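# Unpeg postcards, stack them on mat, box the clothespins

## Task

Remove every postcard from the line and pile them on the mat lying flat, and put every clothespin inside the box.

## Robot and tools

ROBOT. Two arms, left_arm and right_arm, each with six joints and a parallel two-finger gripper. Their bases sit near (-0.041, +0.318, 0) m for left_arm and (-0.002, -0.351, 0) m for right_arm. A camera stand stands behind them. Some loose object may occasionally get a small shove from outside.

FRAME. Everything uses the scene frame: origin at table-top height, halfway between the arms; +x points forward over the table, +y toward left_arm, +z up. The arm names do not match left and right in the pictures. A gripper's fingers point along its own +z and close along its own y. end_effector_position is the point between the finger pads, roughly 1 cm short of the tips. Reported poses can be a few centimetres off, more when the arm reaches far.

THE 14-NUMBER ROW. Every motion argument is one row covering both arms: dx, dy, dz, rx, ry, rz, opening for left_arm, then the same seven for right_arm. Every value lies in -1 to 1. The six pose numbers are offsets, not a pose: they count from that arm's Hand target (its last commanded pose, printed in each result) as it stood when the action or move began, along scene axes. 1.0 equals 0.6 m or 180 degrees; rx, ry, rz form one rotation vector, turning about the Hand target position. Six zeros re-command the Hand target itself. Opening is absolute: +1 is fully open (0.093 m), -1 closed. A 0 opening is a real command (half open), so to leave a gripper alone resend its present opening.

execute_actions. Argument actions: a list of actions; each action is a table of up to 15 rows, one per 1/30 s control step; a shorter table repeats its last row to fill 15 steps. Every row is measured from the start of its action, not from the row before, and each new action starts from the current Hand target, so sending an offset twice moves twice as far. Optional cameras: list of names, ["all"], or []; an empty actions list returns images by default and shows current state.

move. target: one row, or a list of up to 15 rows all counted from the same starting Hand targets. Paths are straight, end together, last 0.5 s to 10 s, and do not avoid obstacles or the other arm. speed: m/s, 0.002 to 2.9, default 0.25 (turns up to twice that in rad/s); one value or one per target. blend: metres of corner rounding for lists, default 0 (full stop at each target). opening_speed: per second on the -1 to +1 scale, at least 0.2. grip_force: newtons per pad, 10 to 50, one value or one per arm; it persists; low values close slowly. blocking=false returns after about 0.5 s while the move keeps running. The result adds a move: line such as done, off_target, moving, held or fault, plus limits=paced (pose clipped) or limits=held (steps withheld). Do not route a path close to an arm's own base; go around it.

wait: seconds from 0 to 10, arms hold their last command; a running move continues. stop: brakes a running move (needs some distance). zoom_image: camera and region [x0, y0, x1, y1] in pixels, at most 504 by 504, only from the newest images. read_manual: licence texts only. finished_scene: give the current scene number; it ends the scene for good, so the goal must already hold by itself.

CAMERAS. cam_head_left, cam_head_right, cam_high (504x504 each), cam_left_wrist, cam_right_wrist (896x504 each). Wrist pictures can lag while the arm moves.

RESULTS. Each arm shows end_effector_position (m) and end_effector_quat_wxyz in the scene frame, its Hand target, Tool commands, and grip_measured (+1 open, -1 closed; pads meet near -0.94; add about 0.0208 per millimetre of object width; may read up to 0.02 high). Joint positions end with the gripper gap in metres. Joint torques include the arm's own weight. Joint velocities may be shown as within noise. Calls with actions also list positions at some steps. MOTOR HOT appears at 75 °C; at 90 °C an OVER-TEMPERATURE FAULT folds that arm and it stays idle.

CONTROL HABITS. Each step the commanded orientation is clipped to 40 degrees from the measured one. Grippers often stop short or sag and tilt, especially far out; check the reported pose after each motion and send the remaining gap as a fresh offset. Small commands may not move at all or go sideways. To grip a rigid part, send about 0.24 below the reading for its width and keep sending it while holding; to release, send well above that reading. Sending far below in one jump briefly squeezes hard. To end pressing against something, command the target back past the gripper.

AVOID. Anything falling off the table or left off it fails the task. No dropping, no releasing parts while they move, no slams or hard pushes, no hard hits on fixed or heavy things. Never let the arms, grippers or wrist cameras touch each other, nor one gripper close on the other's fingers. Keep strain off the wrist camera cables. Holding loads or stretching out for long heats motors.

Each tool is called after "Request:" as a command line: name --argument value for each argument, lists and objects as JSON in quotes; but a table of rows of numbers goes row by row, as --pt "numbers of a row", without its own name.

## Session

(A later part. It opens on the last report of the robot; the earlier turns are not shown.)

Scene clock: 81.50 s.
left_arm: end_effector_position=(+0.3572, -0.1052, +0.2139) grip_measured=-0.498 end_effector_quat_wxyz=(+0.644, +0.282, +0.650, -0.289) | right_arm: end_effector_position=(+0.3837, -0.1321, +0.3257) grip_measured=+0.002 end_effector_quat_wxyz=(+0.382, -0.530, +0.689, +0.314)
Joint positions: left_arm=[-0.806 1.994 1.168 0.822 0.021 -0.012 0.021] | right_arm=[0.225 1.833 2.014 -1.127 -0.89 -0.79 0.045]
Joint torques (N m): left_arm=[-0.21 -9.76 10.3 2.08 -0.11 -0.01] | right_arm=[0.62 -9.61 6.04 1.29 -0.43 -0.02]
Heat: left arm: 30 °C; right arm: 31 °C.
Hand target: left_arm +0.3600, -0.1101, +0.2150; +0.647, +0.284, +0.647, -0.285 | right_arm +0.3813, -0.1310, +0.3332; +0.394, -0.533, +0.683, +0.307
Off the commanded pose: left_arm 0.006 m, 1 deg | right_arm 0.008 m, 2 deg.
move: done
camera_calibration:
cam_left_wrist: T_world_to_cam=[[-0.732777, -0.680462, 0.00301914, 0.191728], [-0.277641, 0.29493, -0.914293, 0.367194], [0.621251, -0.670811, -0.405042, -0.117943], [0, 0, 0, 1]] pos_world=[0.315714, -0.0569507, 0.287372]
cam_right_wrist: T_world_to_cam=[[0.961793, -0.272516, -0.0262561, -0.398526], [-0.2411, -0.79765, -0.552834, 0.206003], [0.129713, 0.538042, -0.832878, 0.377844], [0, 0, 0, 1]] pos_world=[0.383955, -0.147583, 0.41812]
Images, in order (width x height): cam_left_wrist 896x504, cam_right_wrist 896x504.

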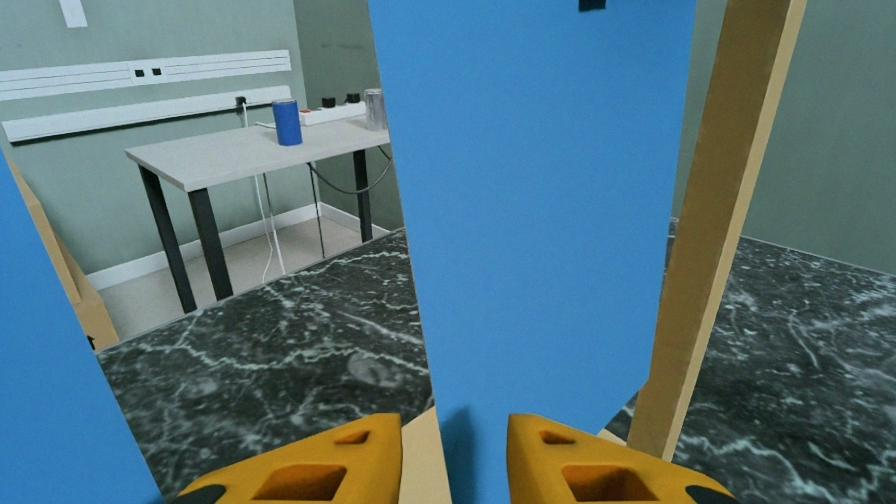

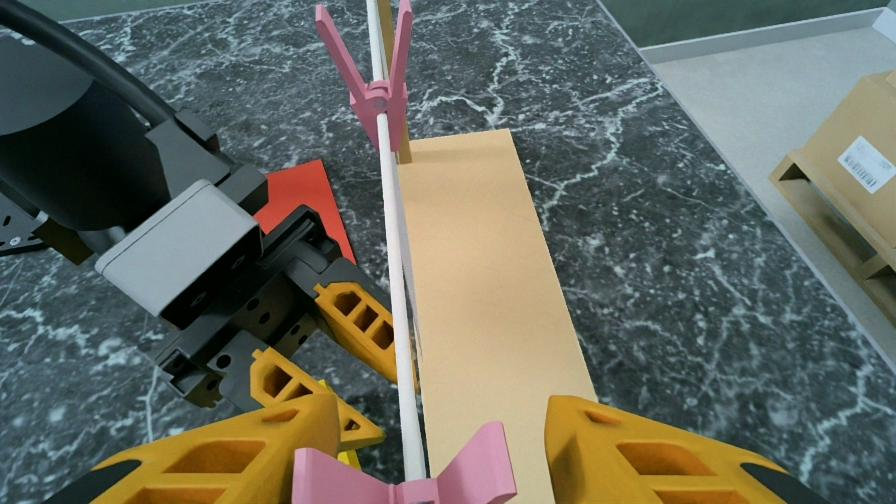

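Request:
move --target '[0,0,0,0,0,0,-0.5, -0.008,-0.0017,0.023,0,0,0,0.0]' --speed 0.05 --cameras '["cam_right_wrist"]'

Scene clock: 83.57 s.
left_arm: end_effector_position=(+0.3572, -0.1052, +0.2139) grip_measured=-0.498 end_effector_quat_wxyz=(+0.644, +0.282, +0.650, -0.289) | right_arm: end_effector_position=(+0.3818, -0.1326, +0.3334) grip_measured=+0.002 end_effector_quat_wxyz=(+0.385, -0.530, +0.688, +0.313)
Joint positions: left_arm=[-0.806 1.994 1.168 0.822 0.021 -0.012 0.021] | right_arm=[0.225 1.833 2.044 -1.149 -0.889 -0.787 0.045]
Joint torques (N m): left_arm=[-0.21 -9.72 10.33 2.07 -0.11 -0.01] | right_arm=[0.61 -9.09 8.88 1.01 -0.45 -0.01]
Heat: left arm: 30 °C; right arm: 31 °C.
Hand target: left_arm +0.3600, -0.1101, +0.2150; +0.647, +0.284, +0.647, -0.285 | right_arm +0.3765, -0.1320, +0.3469; +0.394, -0.533, +0.683, +0.307
Off the commanded pose: left_arm 0.006 m, 1 deg | right_arm 0.015 m, 1 deg.
move: off_target (right_arm)
camera_calibration:
cam_right_wrist: T_world_to_cam=[[0.961366, -0.27449, -0.0207538, -0.398562], [-0.239365, -0.796347, -0.555459, 0.209891], [0.135941, 0.538967, -0.831285, 0.382082], [0, 0, 0, 1]] pos_world=[0.381464, -0.148185, 0.425933]
Images, in order (width x height): cam_right_wrist 896x504.

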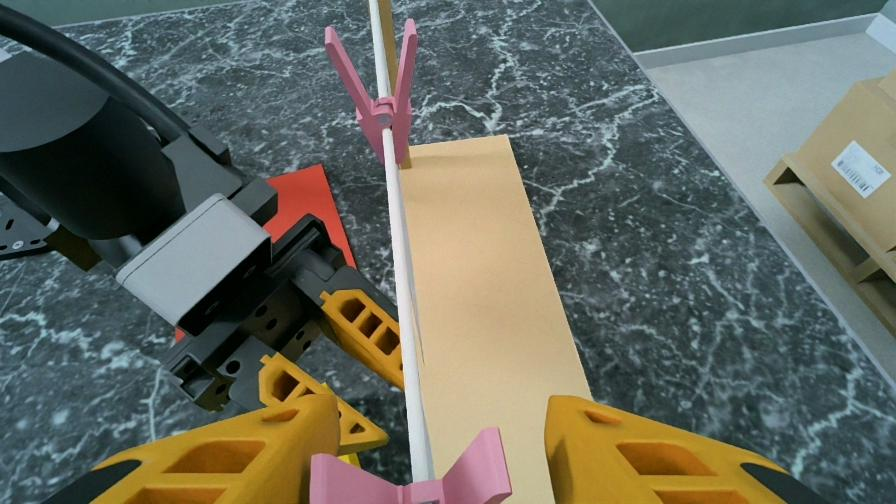

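Request:
move --target '[0,0,0,0,0,0,-0.5, -0.0085,-0.0007,0.0153,0,0,0,0.0]' --speed 0.05 --cameras '["cam_right_wrist"]'

Scene clock: 85.20 s.
left_arm: end_effector_position=(+0.3572, -0.1052, +0.2139) grip_measured=-0.498 end_effector_quat_wxyz=(+0.644, +0.282, +0.650, -0.289) | right_arm: end_effector_position=(+0.3775, -0.1336, +0.3428) grip_measured=+0.002 end_effector_quat_wxyz=(+0.385, -0.529, +0.688, +0.313)
Joint positions: left_arm=[-0.806 1.994 1.168 0.822 0.021 -0.012 0.021] | right_arm=[0.225 1.833 2.085 -1.188 -0.889 -0.784 0.045]
Joint torques (N m): left_arm=[-0.2 -9.7 10.32 2.08 -0.11 0] | right_arm=[0.68 -9.02 8.84 1.06 -0.43 -0.03]
Heat: left arm: 31 °C; right arm: 31 °C.
Hand target: left_arm +0.3600, -0.1101, +0.2150; +0.647, +0.284, +0.647, -0.285 | right_arm +0.3714, -0.1325, +0.3562; +0.394, -0.533, +0.683, +0.307
Off the commanded pose: left_arm 0.006 m, 1 deg | right_arm 0.015 m, 1 deg.
move: off_target (right_arm)
camera_calibration:
cam_right_wrist: T_world_to_cam=[[0.96092, -0.276017, -0.0211407, -0.394431], [-0.240767, -0.795628, -0.555884, 0.214028], [0.136613, 0.53925, -0.830991, 0.390735], [0, 0, 0, 1]] pos_world=[0.377168, -0.149287, 0.435334]
Images, in order (width x height): cam_right_wrist 896x504.

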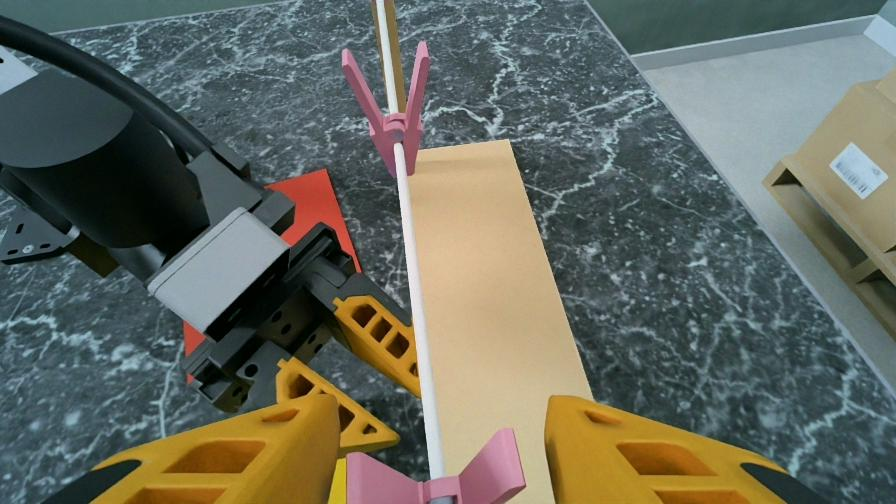

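Request:
move --target '[0.0075,-0.0092,0,0,0,0,-0.5, 0,0,0,0,0,0,0.0]' --speed 0.05 --cameras '["cam_left_wrist"]'

Scene clock: 86.73 s.
left_arm: end_effector_position=(+0.3622, -0.1101, +0.2142) grip_measured=-0.498 end_effector_quat_wxyz=(+0.644, +0.282, +0.650, -0.288) | right_arm: end_effector_position=(+0.3774, -0.1336, +0.3428) grip_measured=+0.002 end_effector_quat_wxyz=(+0.385, -0.529, +0.689, +0.313)
Joint positions: left_arm=[-0.806 2.016 1.203 0.81 0.02 -0.012 0.021] | right_arm=[0.225 1.833 2.085 -1.189 -0.889 -0.784 0.045]
Joint torques (N m): left_arm=[-0.34 -9.92 10.39 2.09 -0.11 -0.01] | right_arm=[0.87 -9.03 8.81 1.01 -0.41 -0.03]
Heat: left arm: 31 °C; right arm: 31 °C.
Hand target: left_arm +0.3644, -0.1156, +0.2149; +0.647, +0.284, +0.647, -0.285 | right_arm +0.3714, -0.1325, +0.3562; +0.394, -0.533, +0.683, +0.307
Off the commanded pose: left_arm 0.006 m, 1 deg | right_arm 0.015 m, 1 deg.
move: off_target (right_arm)
camera_calibration:
cam_left_wrist: T_world_to_cam=[[-0.731959, -0.681341, 0.00307412, 0.191653], [-0.27776, 0.29427, -0.91447, 0.370286], [0.622161, -0.670208, -0.404643, -0.124691], [0, 0, 0, 1]] pos_world=[0.320711, -0.0619512, 0.287571]
Images, in order (width x height): cam_left_wrist 896x504.

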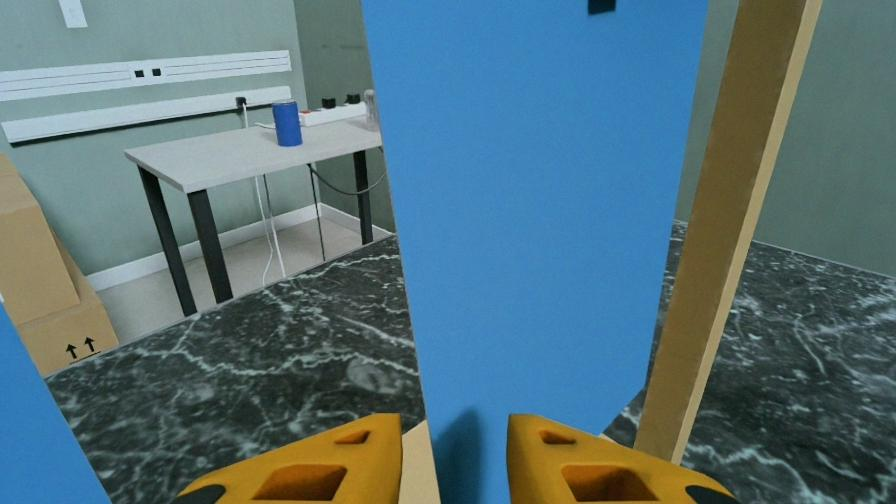

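Request:
execute_actions --actions '[]' --cameras '["cam_right_wrist", "cam_left_wrist"]'

Request:
zoom_image --camera "cam_right_wrist" --region '[320, 200, 560, 504]'

Scene clock: 87.53 s.
left_arm: end_effector_position=(+0.3622, -0.1101, +0.2141) grip_measured=-0.498 end_effector_quat_wxyz=(+0.644, +0.282, +0.650, -0.288) | right_arm: end_effector_position=(+0.3774, -0.1336, +0.3428) grip_measured=+0.002 end_effector_quat_wxyz=(+0.385, -0.529, +0.689, +0.313)
Joint positions: left_arm=[-0.806 2.016 1.203 0.809 0.02 -0.012 0.021] | right_arm=[0.225 1.833 2.085 -1.189 -0.889 -0.784 0.045]
Joint velocities: within noise
Joint torques (N m): left_arm=[-0.32 -9.89 10.39 2.08 -0.11 -0.01] | right_arm=[0.8 -8.99 8.96 1.02 -0.41 -0.04]
Heat: left arm: 31 °C; right arm: 31 °C.
Hand target: left_arm +0.3644, -0.1156, +0.2149; +0.647, +0.284, +0.647, -0.285 | right_arm +0.3714, -0.1325, +0.3562; +0.394, -0.533, +0.683, +0.307
Tool commands: left_gripper/opening=-0.5 right_gripper/opening=+0.0
Off the commanded pose: left_arm 0.006 m, 1 deg | right_arm 0.015 m, 1 deg.
camera_calibration:
cam_left_wrist: T_world_to_cam=[[-0.731959, -0.681342, 0.00308572, 0.191582], [-0.278031, 0.294545, -0.914299, 0.370371], [0.622041, -0.670087, -0.405029, -0.124601], [0, 0, 0, 1]] pos_world=[0.320711, -0.0620515, 0.287572]
cam_right_wrist: T_world_to_cam=[[0.960923, -0.27595, -0.0218739, -0.394104], [-0.241157, -0.795727, -0.555573, 0.213968], [0.135905, 0.539138, -0.83118, 0.390984], [0, 0, 0, 1]] pos_world=[0.377167, -0.149287, 0.435232]
Images, in order (width x height): cam_left_wrist 896x504, cam_right_wrist 896x504.

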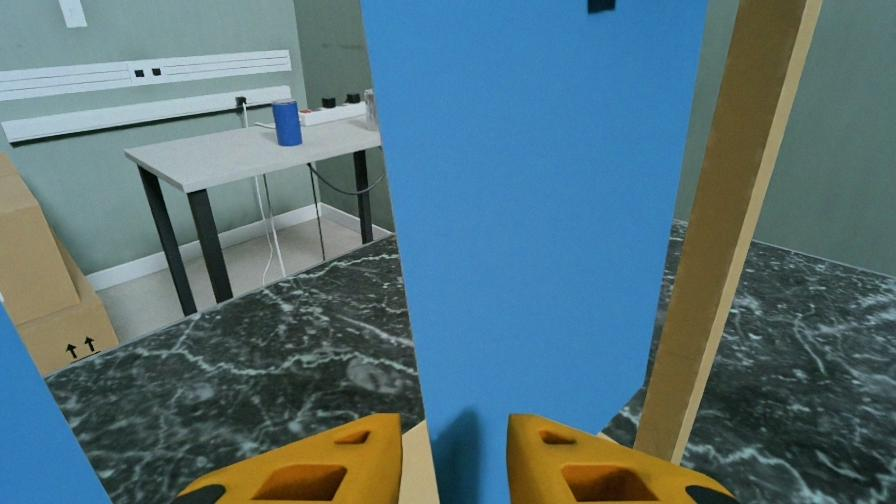

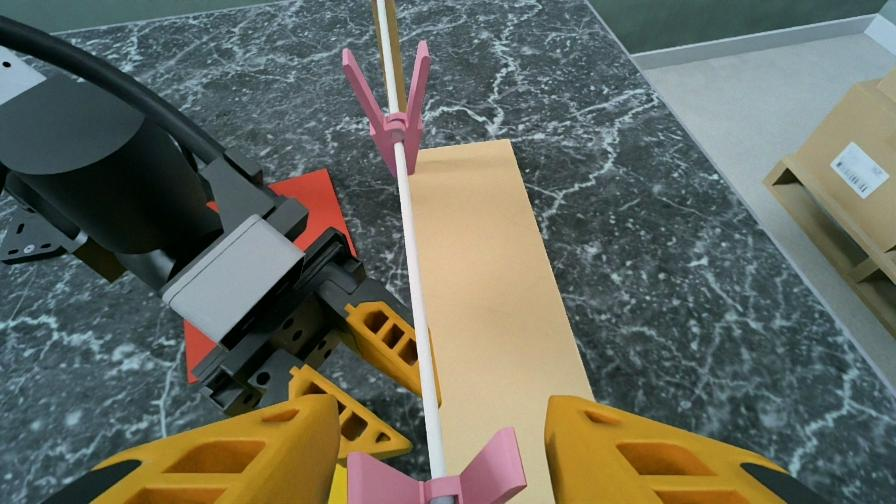

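Scaled by 1.658 from the camera's 896x504 image, which has a finer 1280x720 frame.

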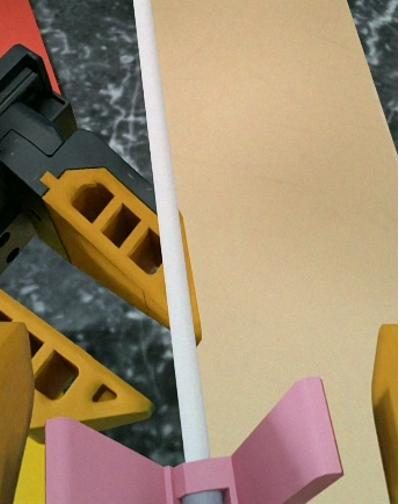

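Request:
move --target '[0.0067,-0.0075,0,0,0,0,-0.5, 0,0,0,0,0,0,0.0]' --speed 0.05 --cameras '["cam_left_wrist", "cam_right_wrist"]'

Scene clock: 94.20 s.
left_arm: end_effector_position=(+0.3664, -0.1145, +0.2141) grip_measured=-0.498 end_effector_quat_wxyz=(+0.644, +0.282, +0.650, -0.288) | right_arm: end_effector_position=(+0.3774, -0.1336, +0.3428) grip_measured=+0.002 end_effector_quat_wxyz=(+0.385, -0.529, +0.689, +0.313)
Joint positions: left_arm=[-0.806 2.035 1.233 0.799 0.02 -0.012 0.021] | right_arm=[0.225 1.833 2.085 -1.189 -0.889 -0.784 0.045]
Joint torques (N m): left_arm=[-0.36 -10.09 10.4 2.06 -0.11 -0.01] | right_arm=[0.8 -9.01 8.96 1.02 -0.42 -0.01]
Heat: left arm: 31 °C; right arm: 31 °C.
Hand target: left_arm +0.3685, -0.1201, +0.2147; +0.647, +0.284, +0.648, -0.285 | right_arm +0.3714, -0.1325, +0.3562; +0.394, -0.533, +0.683, +0.307
Off the commanded pose: left_arm 0.006 m, 1 deg | right_arm 0.015 m, 1 deg.
move: off_target (right_arm)
camera_calibration:
cam_left_wrist: T_world_to_cam=[[-0.731698, -0.681622, 0.00306448, 0.191628], [-0.278114, 0.294435, -0.914309, 0.372828], [0.62231, -0.66985, -0.405006, -0.130172], [0, 0, 0, 1]] pos_world=[0.32491, -0.0663518, 0.287572]
cam_right_wrist: T_world_to_cam=[[0.960923, -0.27595, -0.0218739, -0.394104], [-0.241157, -0.795727, -0.555573, 0.213968], [0.135905, 0.539138, -0.83118, 0.390984], [0, 0, 0, 1]] pos_world=[0.377167, -0.149287, 0.435232]
Images, in order (width x height): cam_left_wrist 896x504, cam_right_wrist 896x504.

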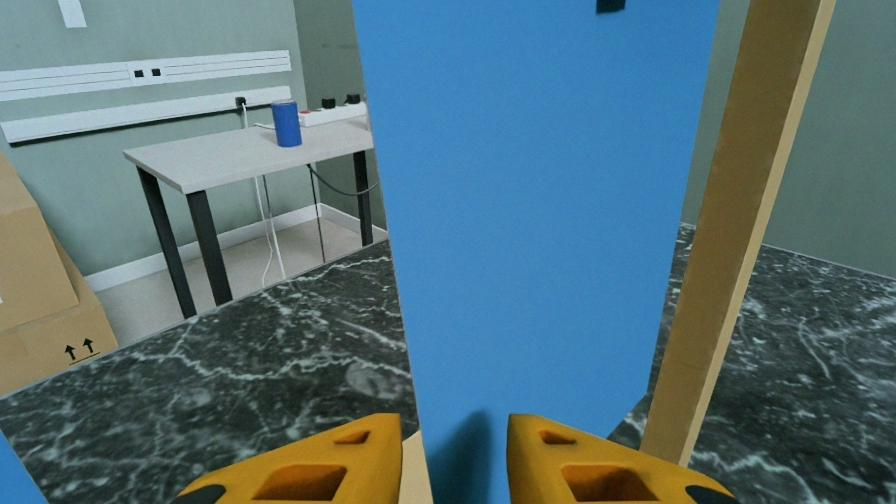

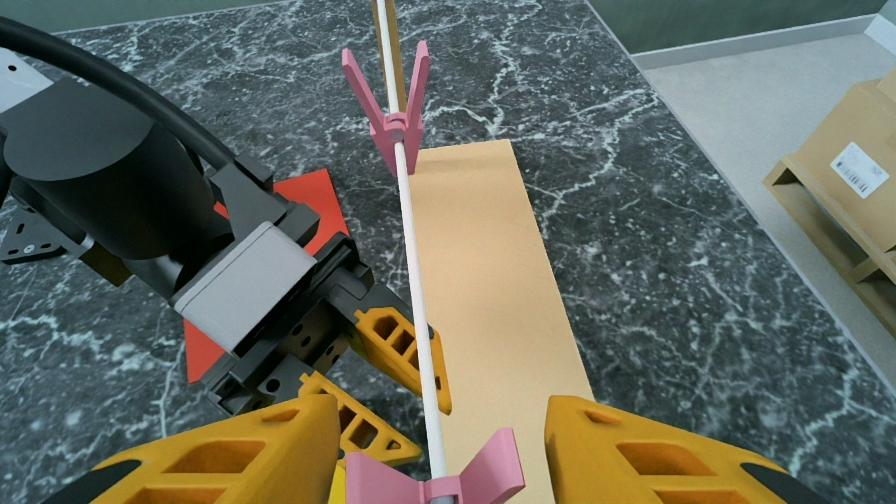

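Request:
move --target '[0.0082,-0.0042,0,0,0,0,-0.5, 0,0,0,0,0,0,0.0]' --speed 0.05 --cameras '["cam_left_wrist", "cam_right_wrist"]'

Scene clock: 95.63 s.
left_arm: end_effector_position=(+0.3700, -0.1183, +0.2144) grip_measured=-0.498 end_effector_quat_wxyz=(+0.644, +0.282, +0.650, -0.288) | right_arm: end_effector_position=(+0.3774, -0.1336, +0.3428) grip_measured=+0.002 end_effector_quat_wxyz=(+0.385, -0.529, +0.689, +0.313)
Joint positions: left_arm=[-0.806 2.052 1.26 0.789 0.02 -0.012 0.021] | right_arm=[0.225 1.833 2.085 -1.189 -0.889 -0.784 0.045]
Joint torques (N m): left_arm=[0.06 -10.22 10.45 2.09 -0.07 -0.01] | right_arm=[0.8 -8.94 8.9 1.05 -0.4 -0.02]
Heat: left arm: 31 °C; right arm: 31 °C.
Hand target: left_arm +0.3734, -0.1226, +0.2149; +0.647, +0.284, +0.647, -0.285 | right_arm +0.3714, -0.1325, +0.3562; +0.394, -0.533, +0.683, +0.307
Off the commanded pose: left_arm 0.006 m, 1 deg | right_arm 0.015 m, 1 deg.
move: off_target (right_arm)
camera_calibration:
cam_left_wrist: T_world_to_cam=[[-0.731699, -0.681621, 0.00305299, 0.191675], [-0.277843, 0.29416, -0.91448, 0.375162], [0.622431, -0.669972, -0.40462, -0.134996], [0, 0, 0, 1]] pos_world=[0.32851, -0.0701515, 0.287871]
cam_right_wrist: T_world_to_cam=[[0.960923, -0.27595, -0.0218739, -0.394104], [-0.241157, -0.795727, -0.555573, 0.213968], [0.135905, 0.539138, -0.83118, 0.390984], [0, 0, 0, 1]] pos_world=[0.377167, -0.149287, 0.435232]
Images, in order (width x height): cam_left_wrist 896x504, cam_right_wrist 896x504.

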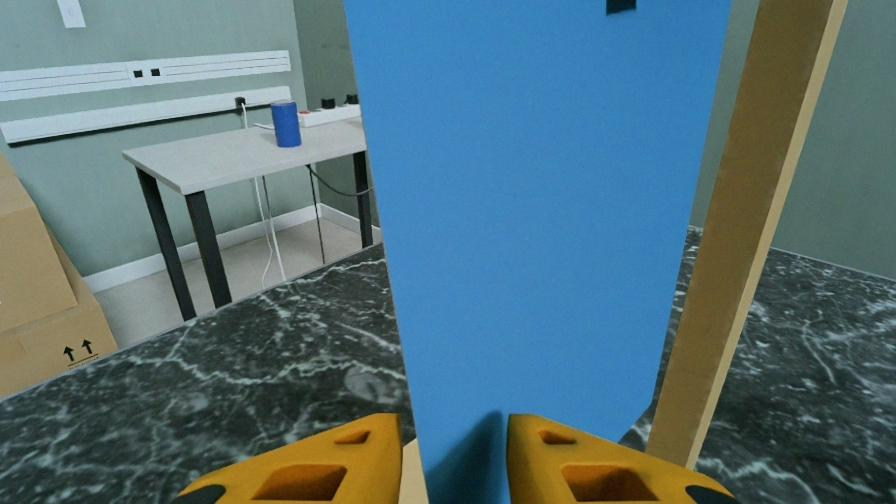

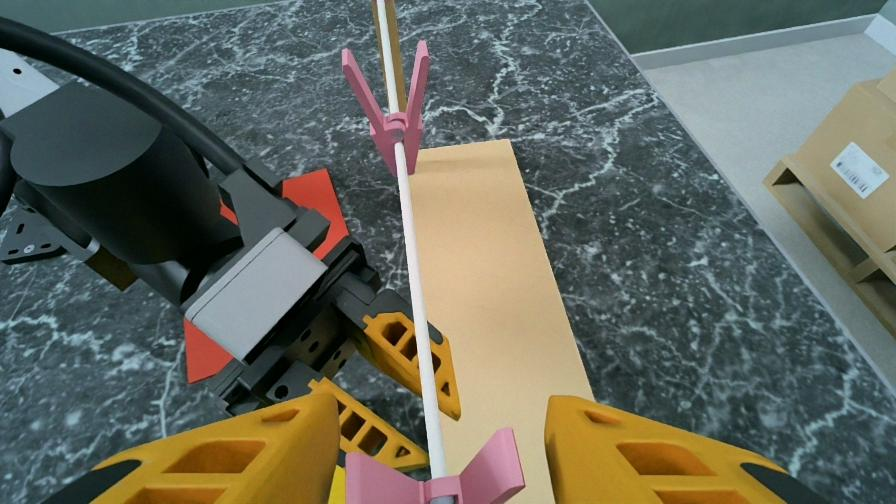

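Request:
move --target '[0,0,0,0,0,0,-0.75, 0,0,0,0,0,0,0.0]' --speed 0.05 --grip_force '[10, 50]' --cameras '["cam_left_wrist", "cam_right_wrist"]'

Scene clock: 98.77 s.
left_arm: end_effector_position=(+0.3700, -0.1183, +0.2142) grip_measured=-0.748 end_effector_quat_wxyz=(+0.644, +0.282, +0.650, -0.288) | right_arm: end_effector_position=(+0.3774, -0.1336, +0.3428) grip_measured=+0.002 end_effector_quat_wxyz=(+0.385, -0.529, +0.689, +0.313)
Joint positions: left_arm=[-0.806 2.052 1.26 0.788 0.02 -0.012 0.009] | right_arm=[0.225 1.833 2.085 -1.189 -0.889 -0.784 0.045]
Joint torques (N m): left_arm=[0.03 -10.24 10.45 2.09 -0.06 -0.01] | right_arm=[0.87 -8.95 8.84 1.02 -0.43 -0.05]
Heat: left arm: 31 °C; right arm: 31 °C.
Hand target: left_arm +0.3734, -0.1226, +0.2149; +0.647, +0.284, +0.647, -0.285 | right_arm +0.3714, -0.1325, +0.3562; +0.394, -0.533, +0.683, +0.307
Off the commanded pose: left_arm 0.006 m, 1 deg | right_arm 0.015 m, 1 deg.
grip_force (N): 10, 50
move: off_target (right_arm)
camera_calibration:
cam_left_wrist: T_world_to_cam=[[-0.731699, -0.681621, 0.00308199, 0.191667], [-0.278369, 0.294687, -0.91415, 0.375096], [0.622195, -0.669741, -0.405364, -0.134769], [0, 0, 0, 1]] pos_world=[0.32851, -0.070152, 0.287673]
cam_right_wrist: T_world_to_cam=[[0.960923, -0.27595, -0.0218739, -0.394104], [-0.241157, -0.795727, -0.555573, 0.213968], [0.135905, 0.539138, -0.83118, 0.390984], [0, 0, 0, 1]] pos_world=[0.377167, -0.149287, 0.435232]
Images, in order (width x height): cam_left_wrist 896x504, cam_right_wrist 896x504.

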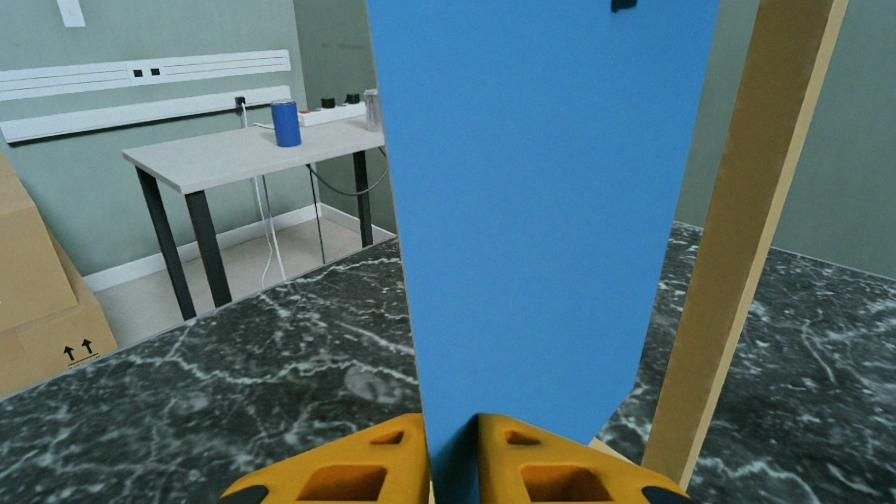

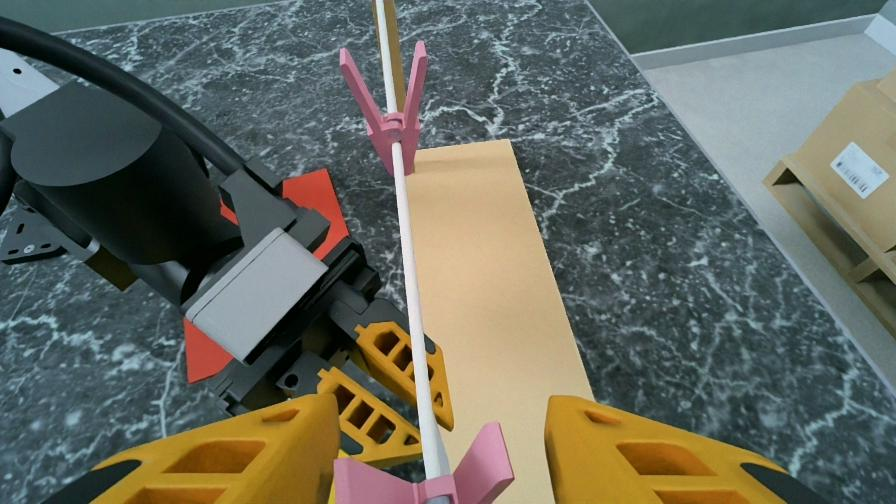

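Request:
move --target '[0,0,0,0,0,0,-0.85, 0,0,0,0,0,0,0.0]' --speed 0.05 --grip_force '[10, 50]' --cameras '["cam_left_wrist", "cam_right_wrist"]'

Scene clock: 100.60 s.
left_arm: end_effector_position=(+0.3700, -0.1183, +0.2142) grip_measured=-0.847 end_effector_quat_wxyz=(+0.644, +0.282, +0.650, -0.288) | right_arm: end_effector_position=(+0.3773, -0.1336, +0.3427) grip_measured=+0.002 end_effector_quat_wxyz=(+0.385, -0.529, +0.689, +0.313)
Joint positions: left_arm=[-0.806 2.052 1.26 0.788 0.02 -0.012 0.005] | right_arm=[0.225 1.833 2.085 -1.189 -0.889 -0.784 0.045]
Joint torques (N m): left_arm=[0.05 -10.25 10.45 2.09 -0.08 -0.01] | right_arm=[0.83 -8.96 8.9 1.02 -0.42 -0.01]
Heat: left arm: 31 °C; right arm: 31 °C.
Hand target: left_arm +0.3734, -0.1226, +0.2149; +0.647, +0.284, +0.647, -0.285 | right_arm +0.3714, -0.1325, +0.3562; +0.394, -0.533, +0.683, +0.307
Off the commanded pose: left_arm 0.006 m, 1 deg | right_arm 0.015 m, 2 deg.
grip_force (N): 10, 50
move: off_target (right_arm)
camera_calibration:
cam_left_wrist: T_world_to_cam=[[-0.731699, -0.681621, 0.00308199, 0.191667], [-0.278369, 0.294687, -0.91415, 0.375096], [0.622195, -0.669741, -0.405364, -0.134769], [0, 0, 0, 1]] pos_world=[0.32851, -0.070152, 0.287673]
cam_right_wrist: T_world_to_cam=[[0.960913, -0.27596, -0.0221969, -0.393964], [-0.241368, -0.795788, -0.555394, 0.213905], [0.135603, 0.539043, -0.831291, 0.391048], [0, 0, 0, 1]] pos_world=[0.377167, -0.149287, 0.435131]
Images, in order (width x height): cam_left_wrist 896x504, cam_right_wrist 896x504.

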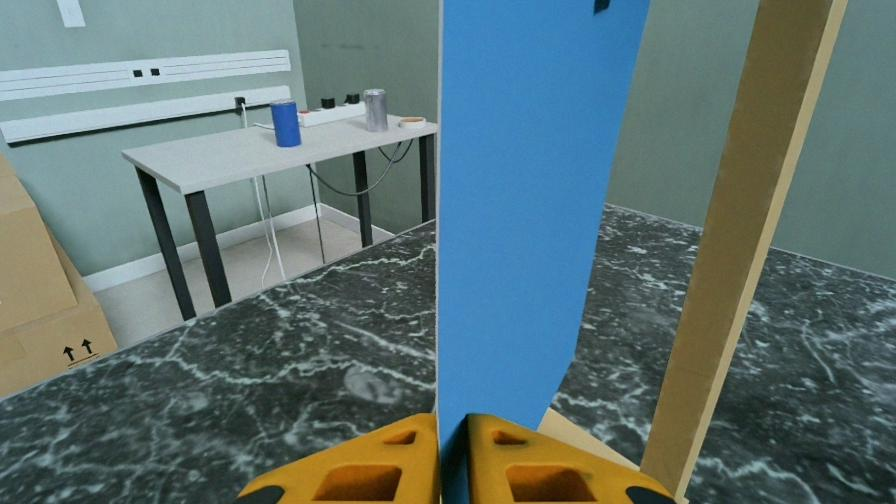

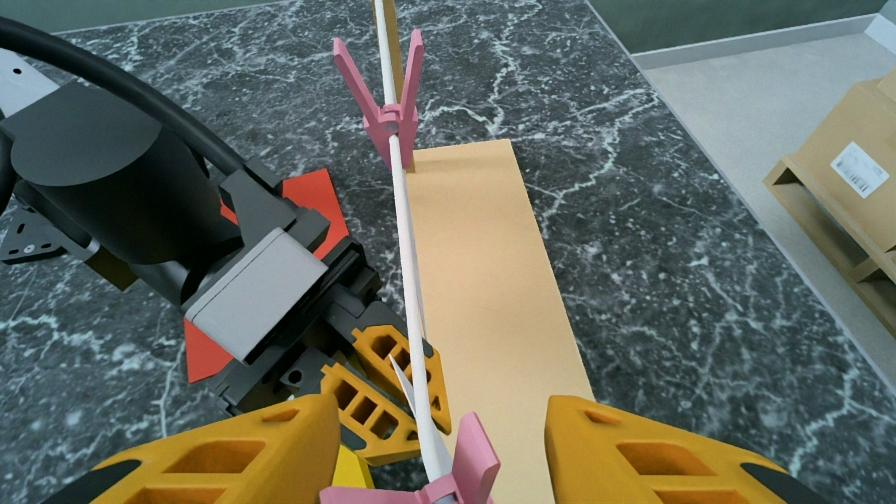

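Request:
move --target '[0,0,0,0,0,0,-1, 0,0,0,0,0,0,0.0]' --speed 0.05 --grip_force '[12, 50]' --cameras '["cam_left_wrist", "cam_right_wrist"]'

Scene clock: 102.17 s.
left_arm: end_effector_position=(+0.3700, -0.1183, +0.2142) grip_measured=-0.904 end_effector_quat_wxyz=(+0.644, +0.282, +0.650, -0.288) | right_arm: end_effector_position=(+0.3771, -0.1337, +0.3426) grip_measured=+0.002 end_effector_quat_wxyz=(+0.384, -0.529, +0.689, +0.313)
Joint positions: left_arm=[-0.806 2.052 1.26 0.788 0.02 -0.012 0.002] | right_arm=[0.225 1.833 2.085 -1.191 -0.889 -0.784 0.045]
Joint torques (N m): left_arm=[0.05 -10.26 10.47 2.08 -0.07 -0.01] | right_arm=[0.77 -8.99 8.94 0.98 -0.41 -0.04]
Heat: left arm: 32 °C; right arm: 31 °C.
Hand target: left_arm +0.3734, -0.1226, +0.2149; +0.647, +0.284, +0.647, -0.285 | right_arm +0.3714, -0.1325, +0.3562; +0.394, -0.533, +0.683, +0.307
Off the commanded pose: left_arm 0.006 m, 1 deg | right_arm 0.015 m, 2 deg.
grip_force (N): 12, 50
move: off_target (right_arm)
camera_calibration:
cam_left_wrist: T_world_to_cam=[[-0.731699, -0.681621, 0.00308199, 0.191667], [-0.278369, 0.294687, -0.91415, 0.375096], [0.622195, -0.669741, -0.405364, -0.134769], [0, 0, 0, 1]] pos_world=[0.32851, -0.070152, 0.287673]
cam_right_wrist: T_world_to_cam=[[0.960873, -0.276014, -0.0232144, -0.39342], [-0.242036, -0.795916, -0.55492, 0.21385], [0.134689, 0.538826, -0.83158, 0.391415], [0, 0, 0, 1]] pos_world=[0.377067, -0.149287, 0.435029]
Images, in order (width x height): cam_left_wrist 896x504, cam_right_wrist 896x504.

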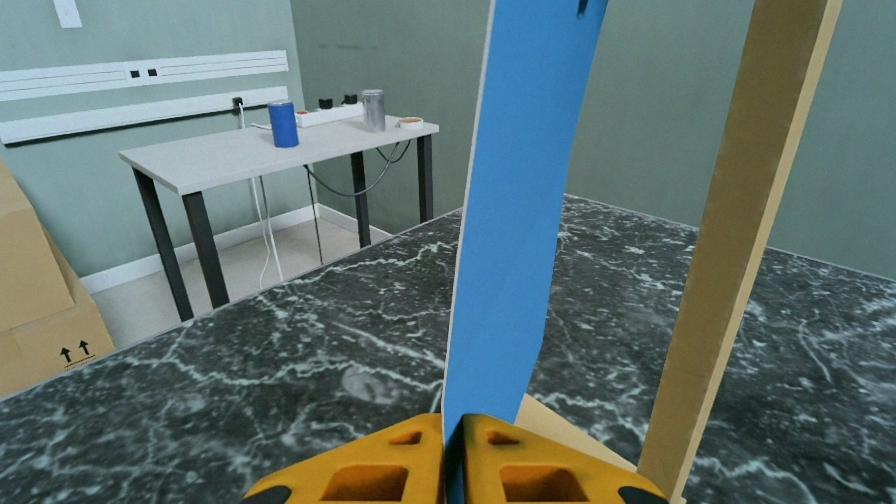

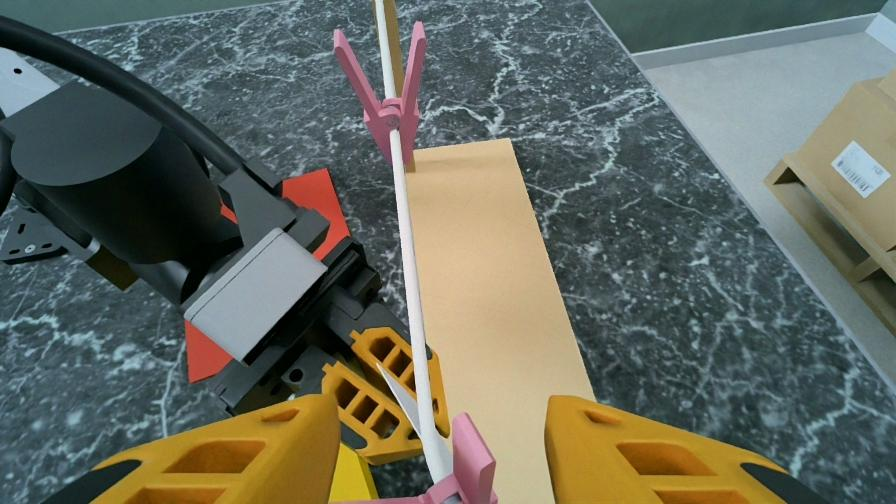

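Request:
zoom_image --camera "cam_right_wrist" --region '[300, 340, 560, 504]'

Request:
execute_actions --actions '[]' --cameras '["cam_head_left", "cam_high"]'

Request:
zoom_image --camera "cam_head_left" --region '[230, 100, 390, 260]'

Request:
zoom_image --camera "cam_high" --region '[180, 170, 300, 290]'

Scaled by 1.938 from the camera's 896x504 image, which has a finer 1280x720 frame.

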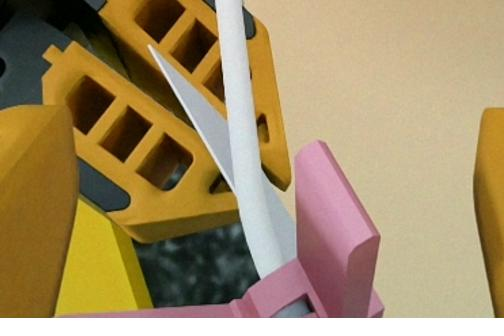

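Scene clock: 104.17 s.
left_arm: end_effector_position=(+0.3700, -0.1183, +0.2144) grip_measured=-0.934 end_effector_quat_wxyz=(+0.644, +0.282, +0.650, -0.288) | right_arm: end_effector_position=(+0.3771, -0.1337, +0.3426) grip_measured=+0.002 end_effector_quat_wxyz=(+0.384, -0.529, +0.689, +0.313)
Joint positions: left_arm=[-0.806 2.052 1.26 0.789 0.02 -0.012 0] | right_arm=[0.225 1.833 2.085 -1.191 -0.889 -0.784 0.045]
Joint velocities: within noise
Joint torques (N m): left_arm=[0.08 -10.24 10.47 2.08 -0.07 0] | right_arm=[0.87 -8.94 8.84 1.05 -0.42 -0.02]
Heat: left arm: 33 °C; right arm: 31 °C.
Hand target: left_arm +0.3734, -0.1226, +0.2149; +0.647, +0.284, +0.647, -0.285 | right_arm +0.3714, -0.1325, +0.3562; +0.394, -0.533, +0.683, +0.307
Tool commands: left_gripper/opening=-1.0 right_gripper/opening=+0.0
Off the commanded pose: left_arm 0.006 m, 1 deg | right_arm 0.015 m, 2 deg.
grip_force (N): 12, 50
Images, in order (width x height): cam_head_left 504x504, cam_high 504x504.

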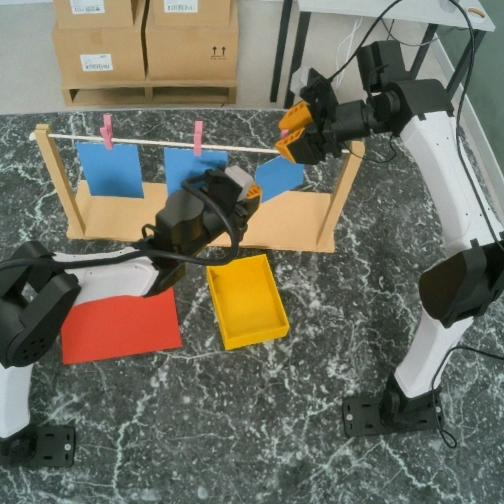

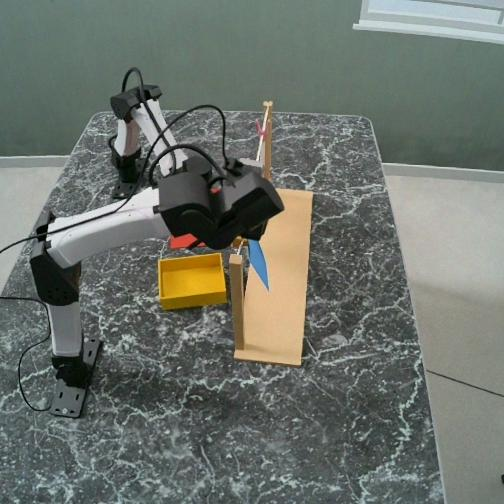

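Scaled by 3.150 from the camera's 504x504 image, which has a finer 720x720 frame.

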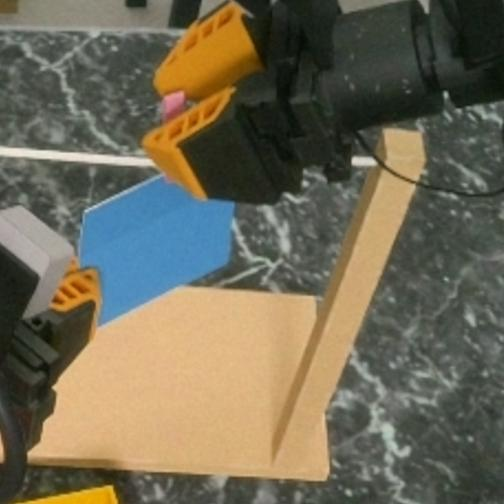

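Scaled by 4.200 from the camera's 504x504 image, which has a finer 720x720 frame.

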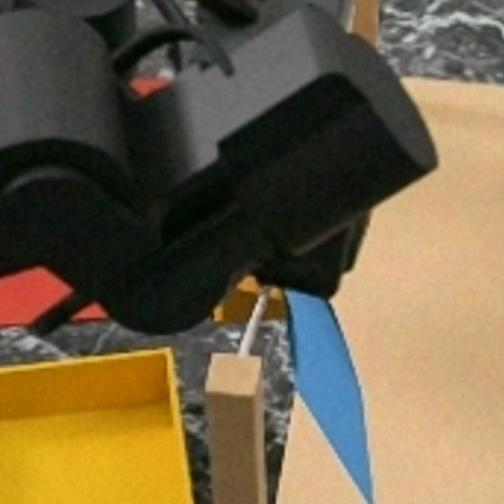

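Request:
execute_actions --actions '[]' --cameras '["cam_right_wrist", "cam_head_left"]'

Scene clock: 108.33 s.
left_arm: end_effector_position=(+0.3700, -0.1183, +0.2145) grip_measured=-0.938 end_effector_quat_wxyz=(+0.644, +0.282, +0.650, -0.288) | right_arm: end_effector_position=(+0.3771, -0.1337, +0.3426) grip_measured=+0.002 end_effector_quat_wxyz=(+0.384, -0.529, +0.689, +0.313)
Joint positions: left_arm=[-0.806 2.052 1.26 0.789 0.02 -0.012 0] | right_arm=[0.225 1.833 2.085 -1.191 -0.889 -0.784 0.045]
Joint velocities: within noise
Joint torques (N m): left_arm=[0.05 -10.24 10.48 2.07 -0.07 -0.01] | right_arm=[0.8 -8.96 8.88 1.05 -0.43 0]
Heat: left arm: 34 °C; right arm: 31 °C.
Hand target: left_arm +0.3734, -0.1226, +0.2149; +0.647, +0.284, +0.647, -0.285 | right_arm +0.3714, -0.1325, +0.3562; +0.394, -0.533, +0.683, +0.307
Tool commands: left_gripper/opening=-1.0 right_gripper/opening=+0.0
Off the commanded pose: left_arm 0.006 m, 1 deg | right_arm 0.015 m, 2 deg.
grip_force (N): 12, 50
camera_calibration:
cam_right_wrist: T_world_to_cam=[[0.960863, -0.276024, -0.0235365, -0.393277], [-0.242246, -0.795977, -0.55474, 0.213841], [0.134387, 0.538731, -0.831691, 0.391562], [0, 0, 0, 1]] pos_world=[0.377066, -0.149287, 0.435028]
Images, in order (width x height): cam_head_left 504x504, cam_right_wrist 896x504.

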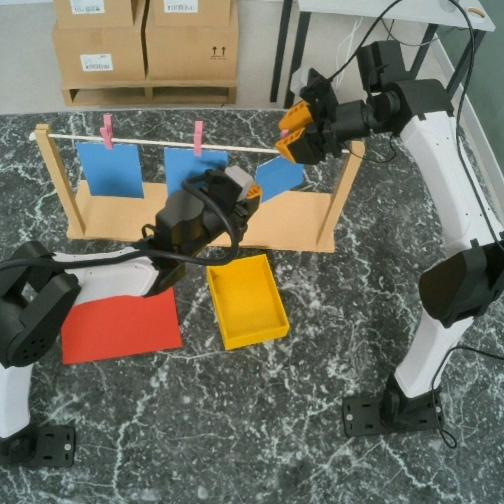

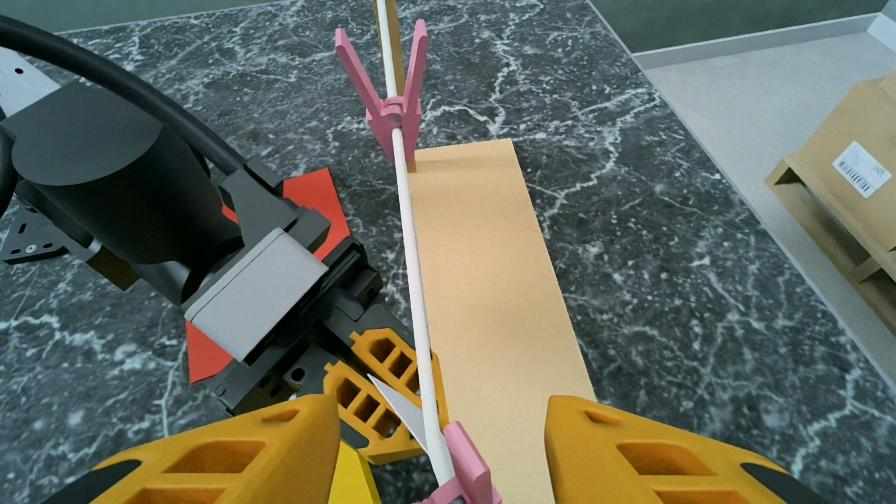

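Request:
zoom_image --camera "cam_right_wrist" --region '[320, 330, 620, 504]'

Scaled by 1.680 from the camera's 896x504 image, which has a finer 1280x720 frame.

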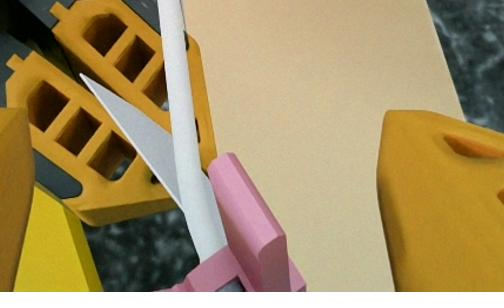

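Request:
execute_actions --actions '[]' --cameras '["cam_head_right", "cam_high", "cam_left_wrist"]'

Request:
zoom_image --camera "cam_head_right" --region '[220, 80, 360, 220]'

Request:
zoom_image --camera "cam_high" --region '[180, 80, 340, 240]'

Scene clock: 110.17 s.
left_arm: end_effector_position=(+0.3700, -0.1183, +0.2145) grip_measured=-0.938 end_effector_quat_wxyz=(+0.644, +0.282, +0.650, -0.288) | right_arm: end_effector_position=(+0.3771, -0.1337, +0.3426) grip_measured=+0.002 end_effector_quat_wxyz=(+0.384, -0.529, +0.689, +0.313)
Joint positions: left_arm=[-0.806 2.052 1.26 0.789 0.02 -0.012 0] | right_arm=[0.225 1.833 2.085 -1.191 -0.889 -0.784 0.045]
Joint velocities: within noise
Joint torques (N m): left_arm=[0.06 -10.26 10.48 2.08 -0.07 -0.01] | right_arm=[0.87 -8.87 8.92 1.04 -0.4 -0.02]
Heat: left arm: 34 °C; right arm: 31 °C.
Hand target: left_arm +0.3734, -0.1226, +0.2149; +0.647, +0.284, +0.647, -0.285 | right_arm +0.3714, -0.1325, +0.3562; +0.394, -0.533, +0.683, +0.307
Tool commands: left_gripper/opening=-1.0 right_gripper/opening=+0.0
Off the commanded pose: left_arm 0.006 m, 1 deg | right_arm 0.015 m, 2 deg.
grip_force (N): 12, 50
camera_calibration:
cam_left_wrist: T_world_to_cam=[[-0.731701, -0.681619, 0.00303751, 0.19168], [-0.277626, 0.293948, -0.914614, 0.375113], [0.622525, -0.670067, -0.404317, -0.135121], [0, 0, 0, 1]] pos_world=[0.32851, -0.0701513, 0.28787]
Images, in order (width x height): cam_head_right 504x504, cam_high 504x504, cam_left_wrist 896x504.

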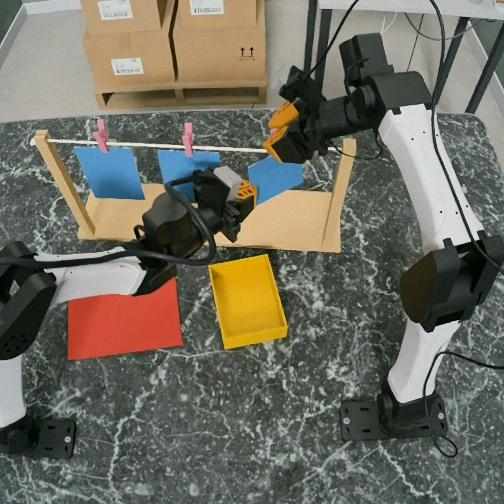

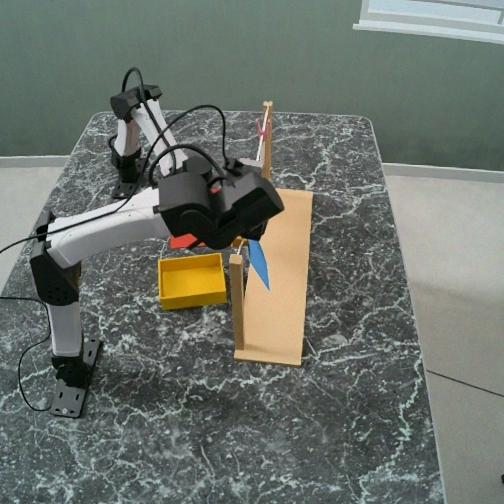

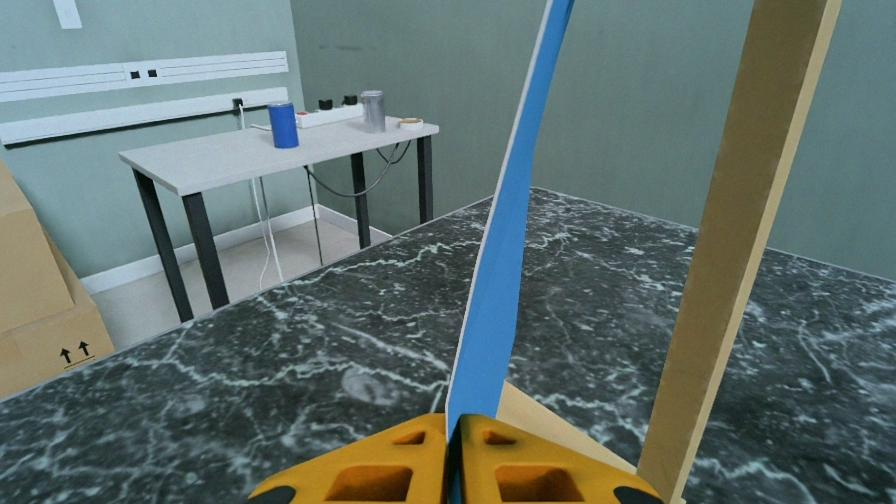

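Scaled by 3.600 from the camera's 504x504 image, which has a finer 720x720 frame.

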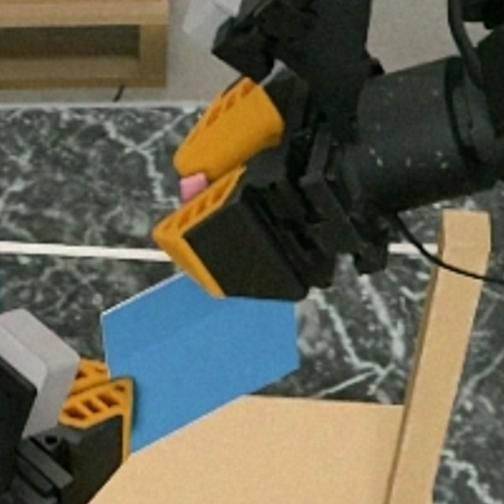

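Scaled by 3.150 from the camera's 504x504 image, which has a finer 720x720 frame.

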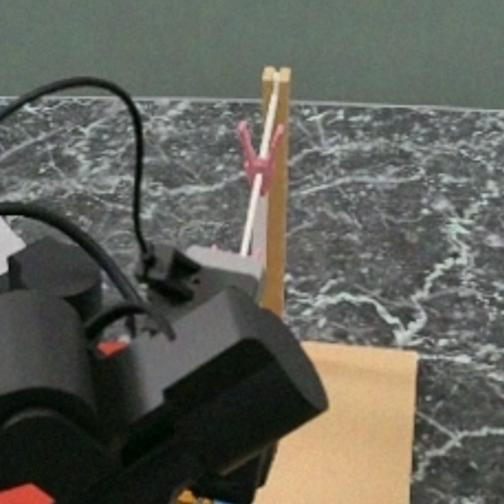

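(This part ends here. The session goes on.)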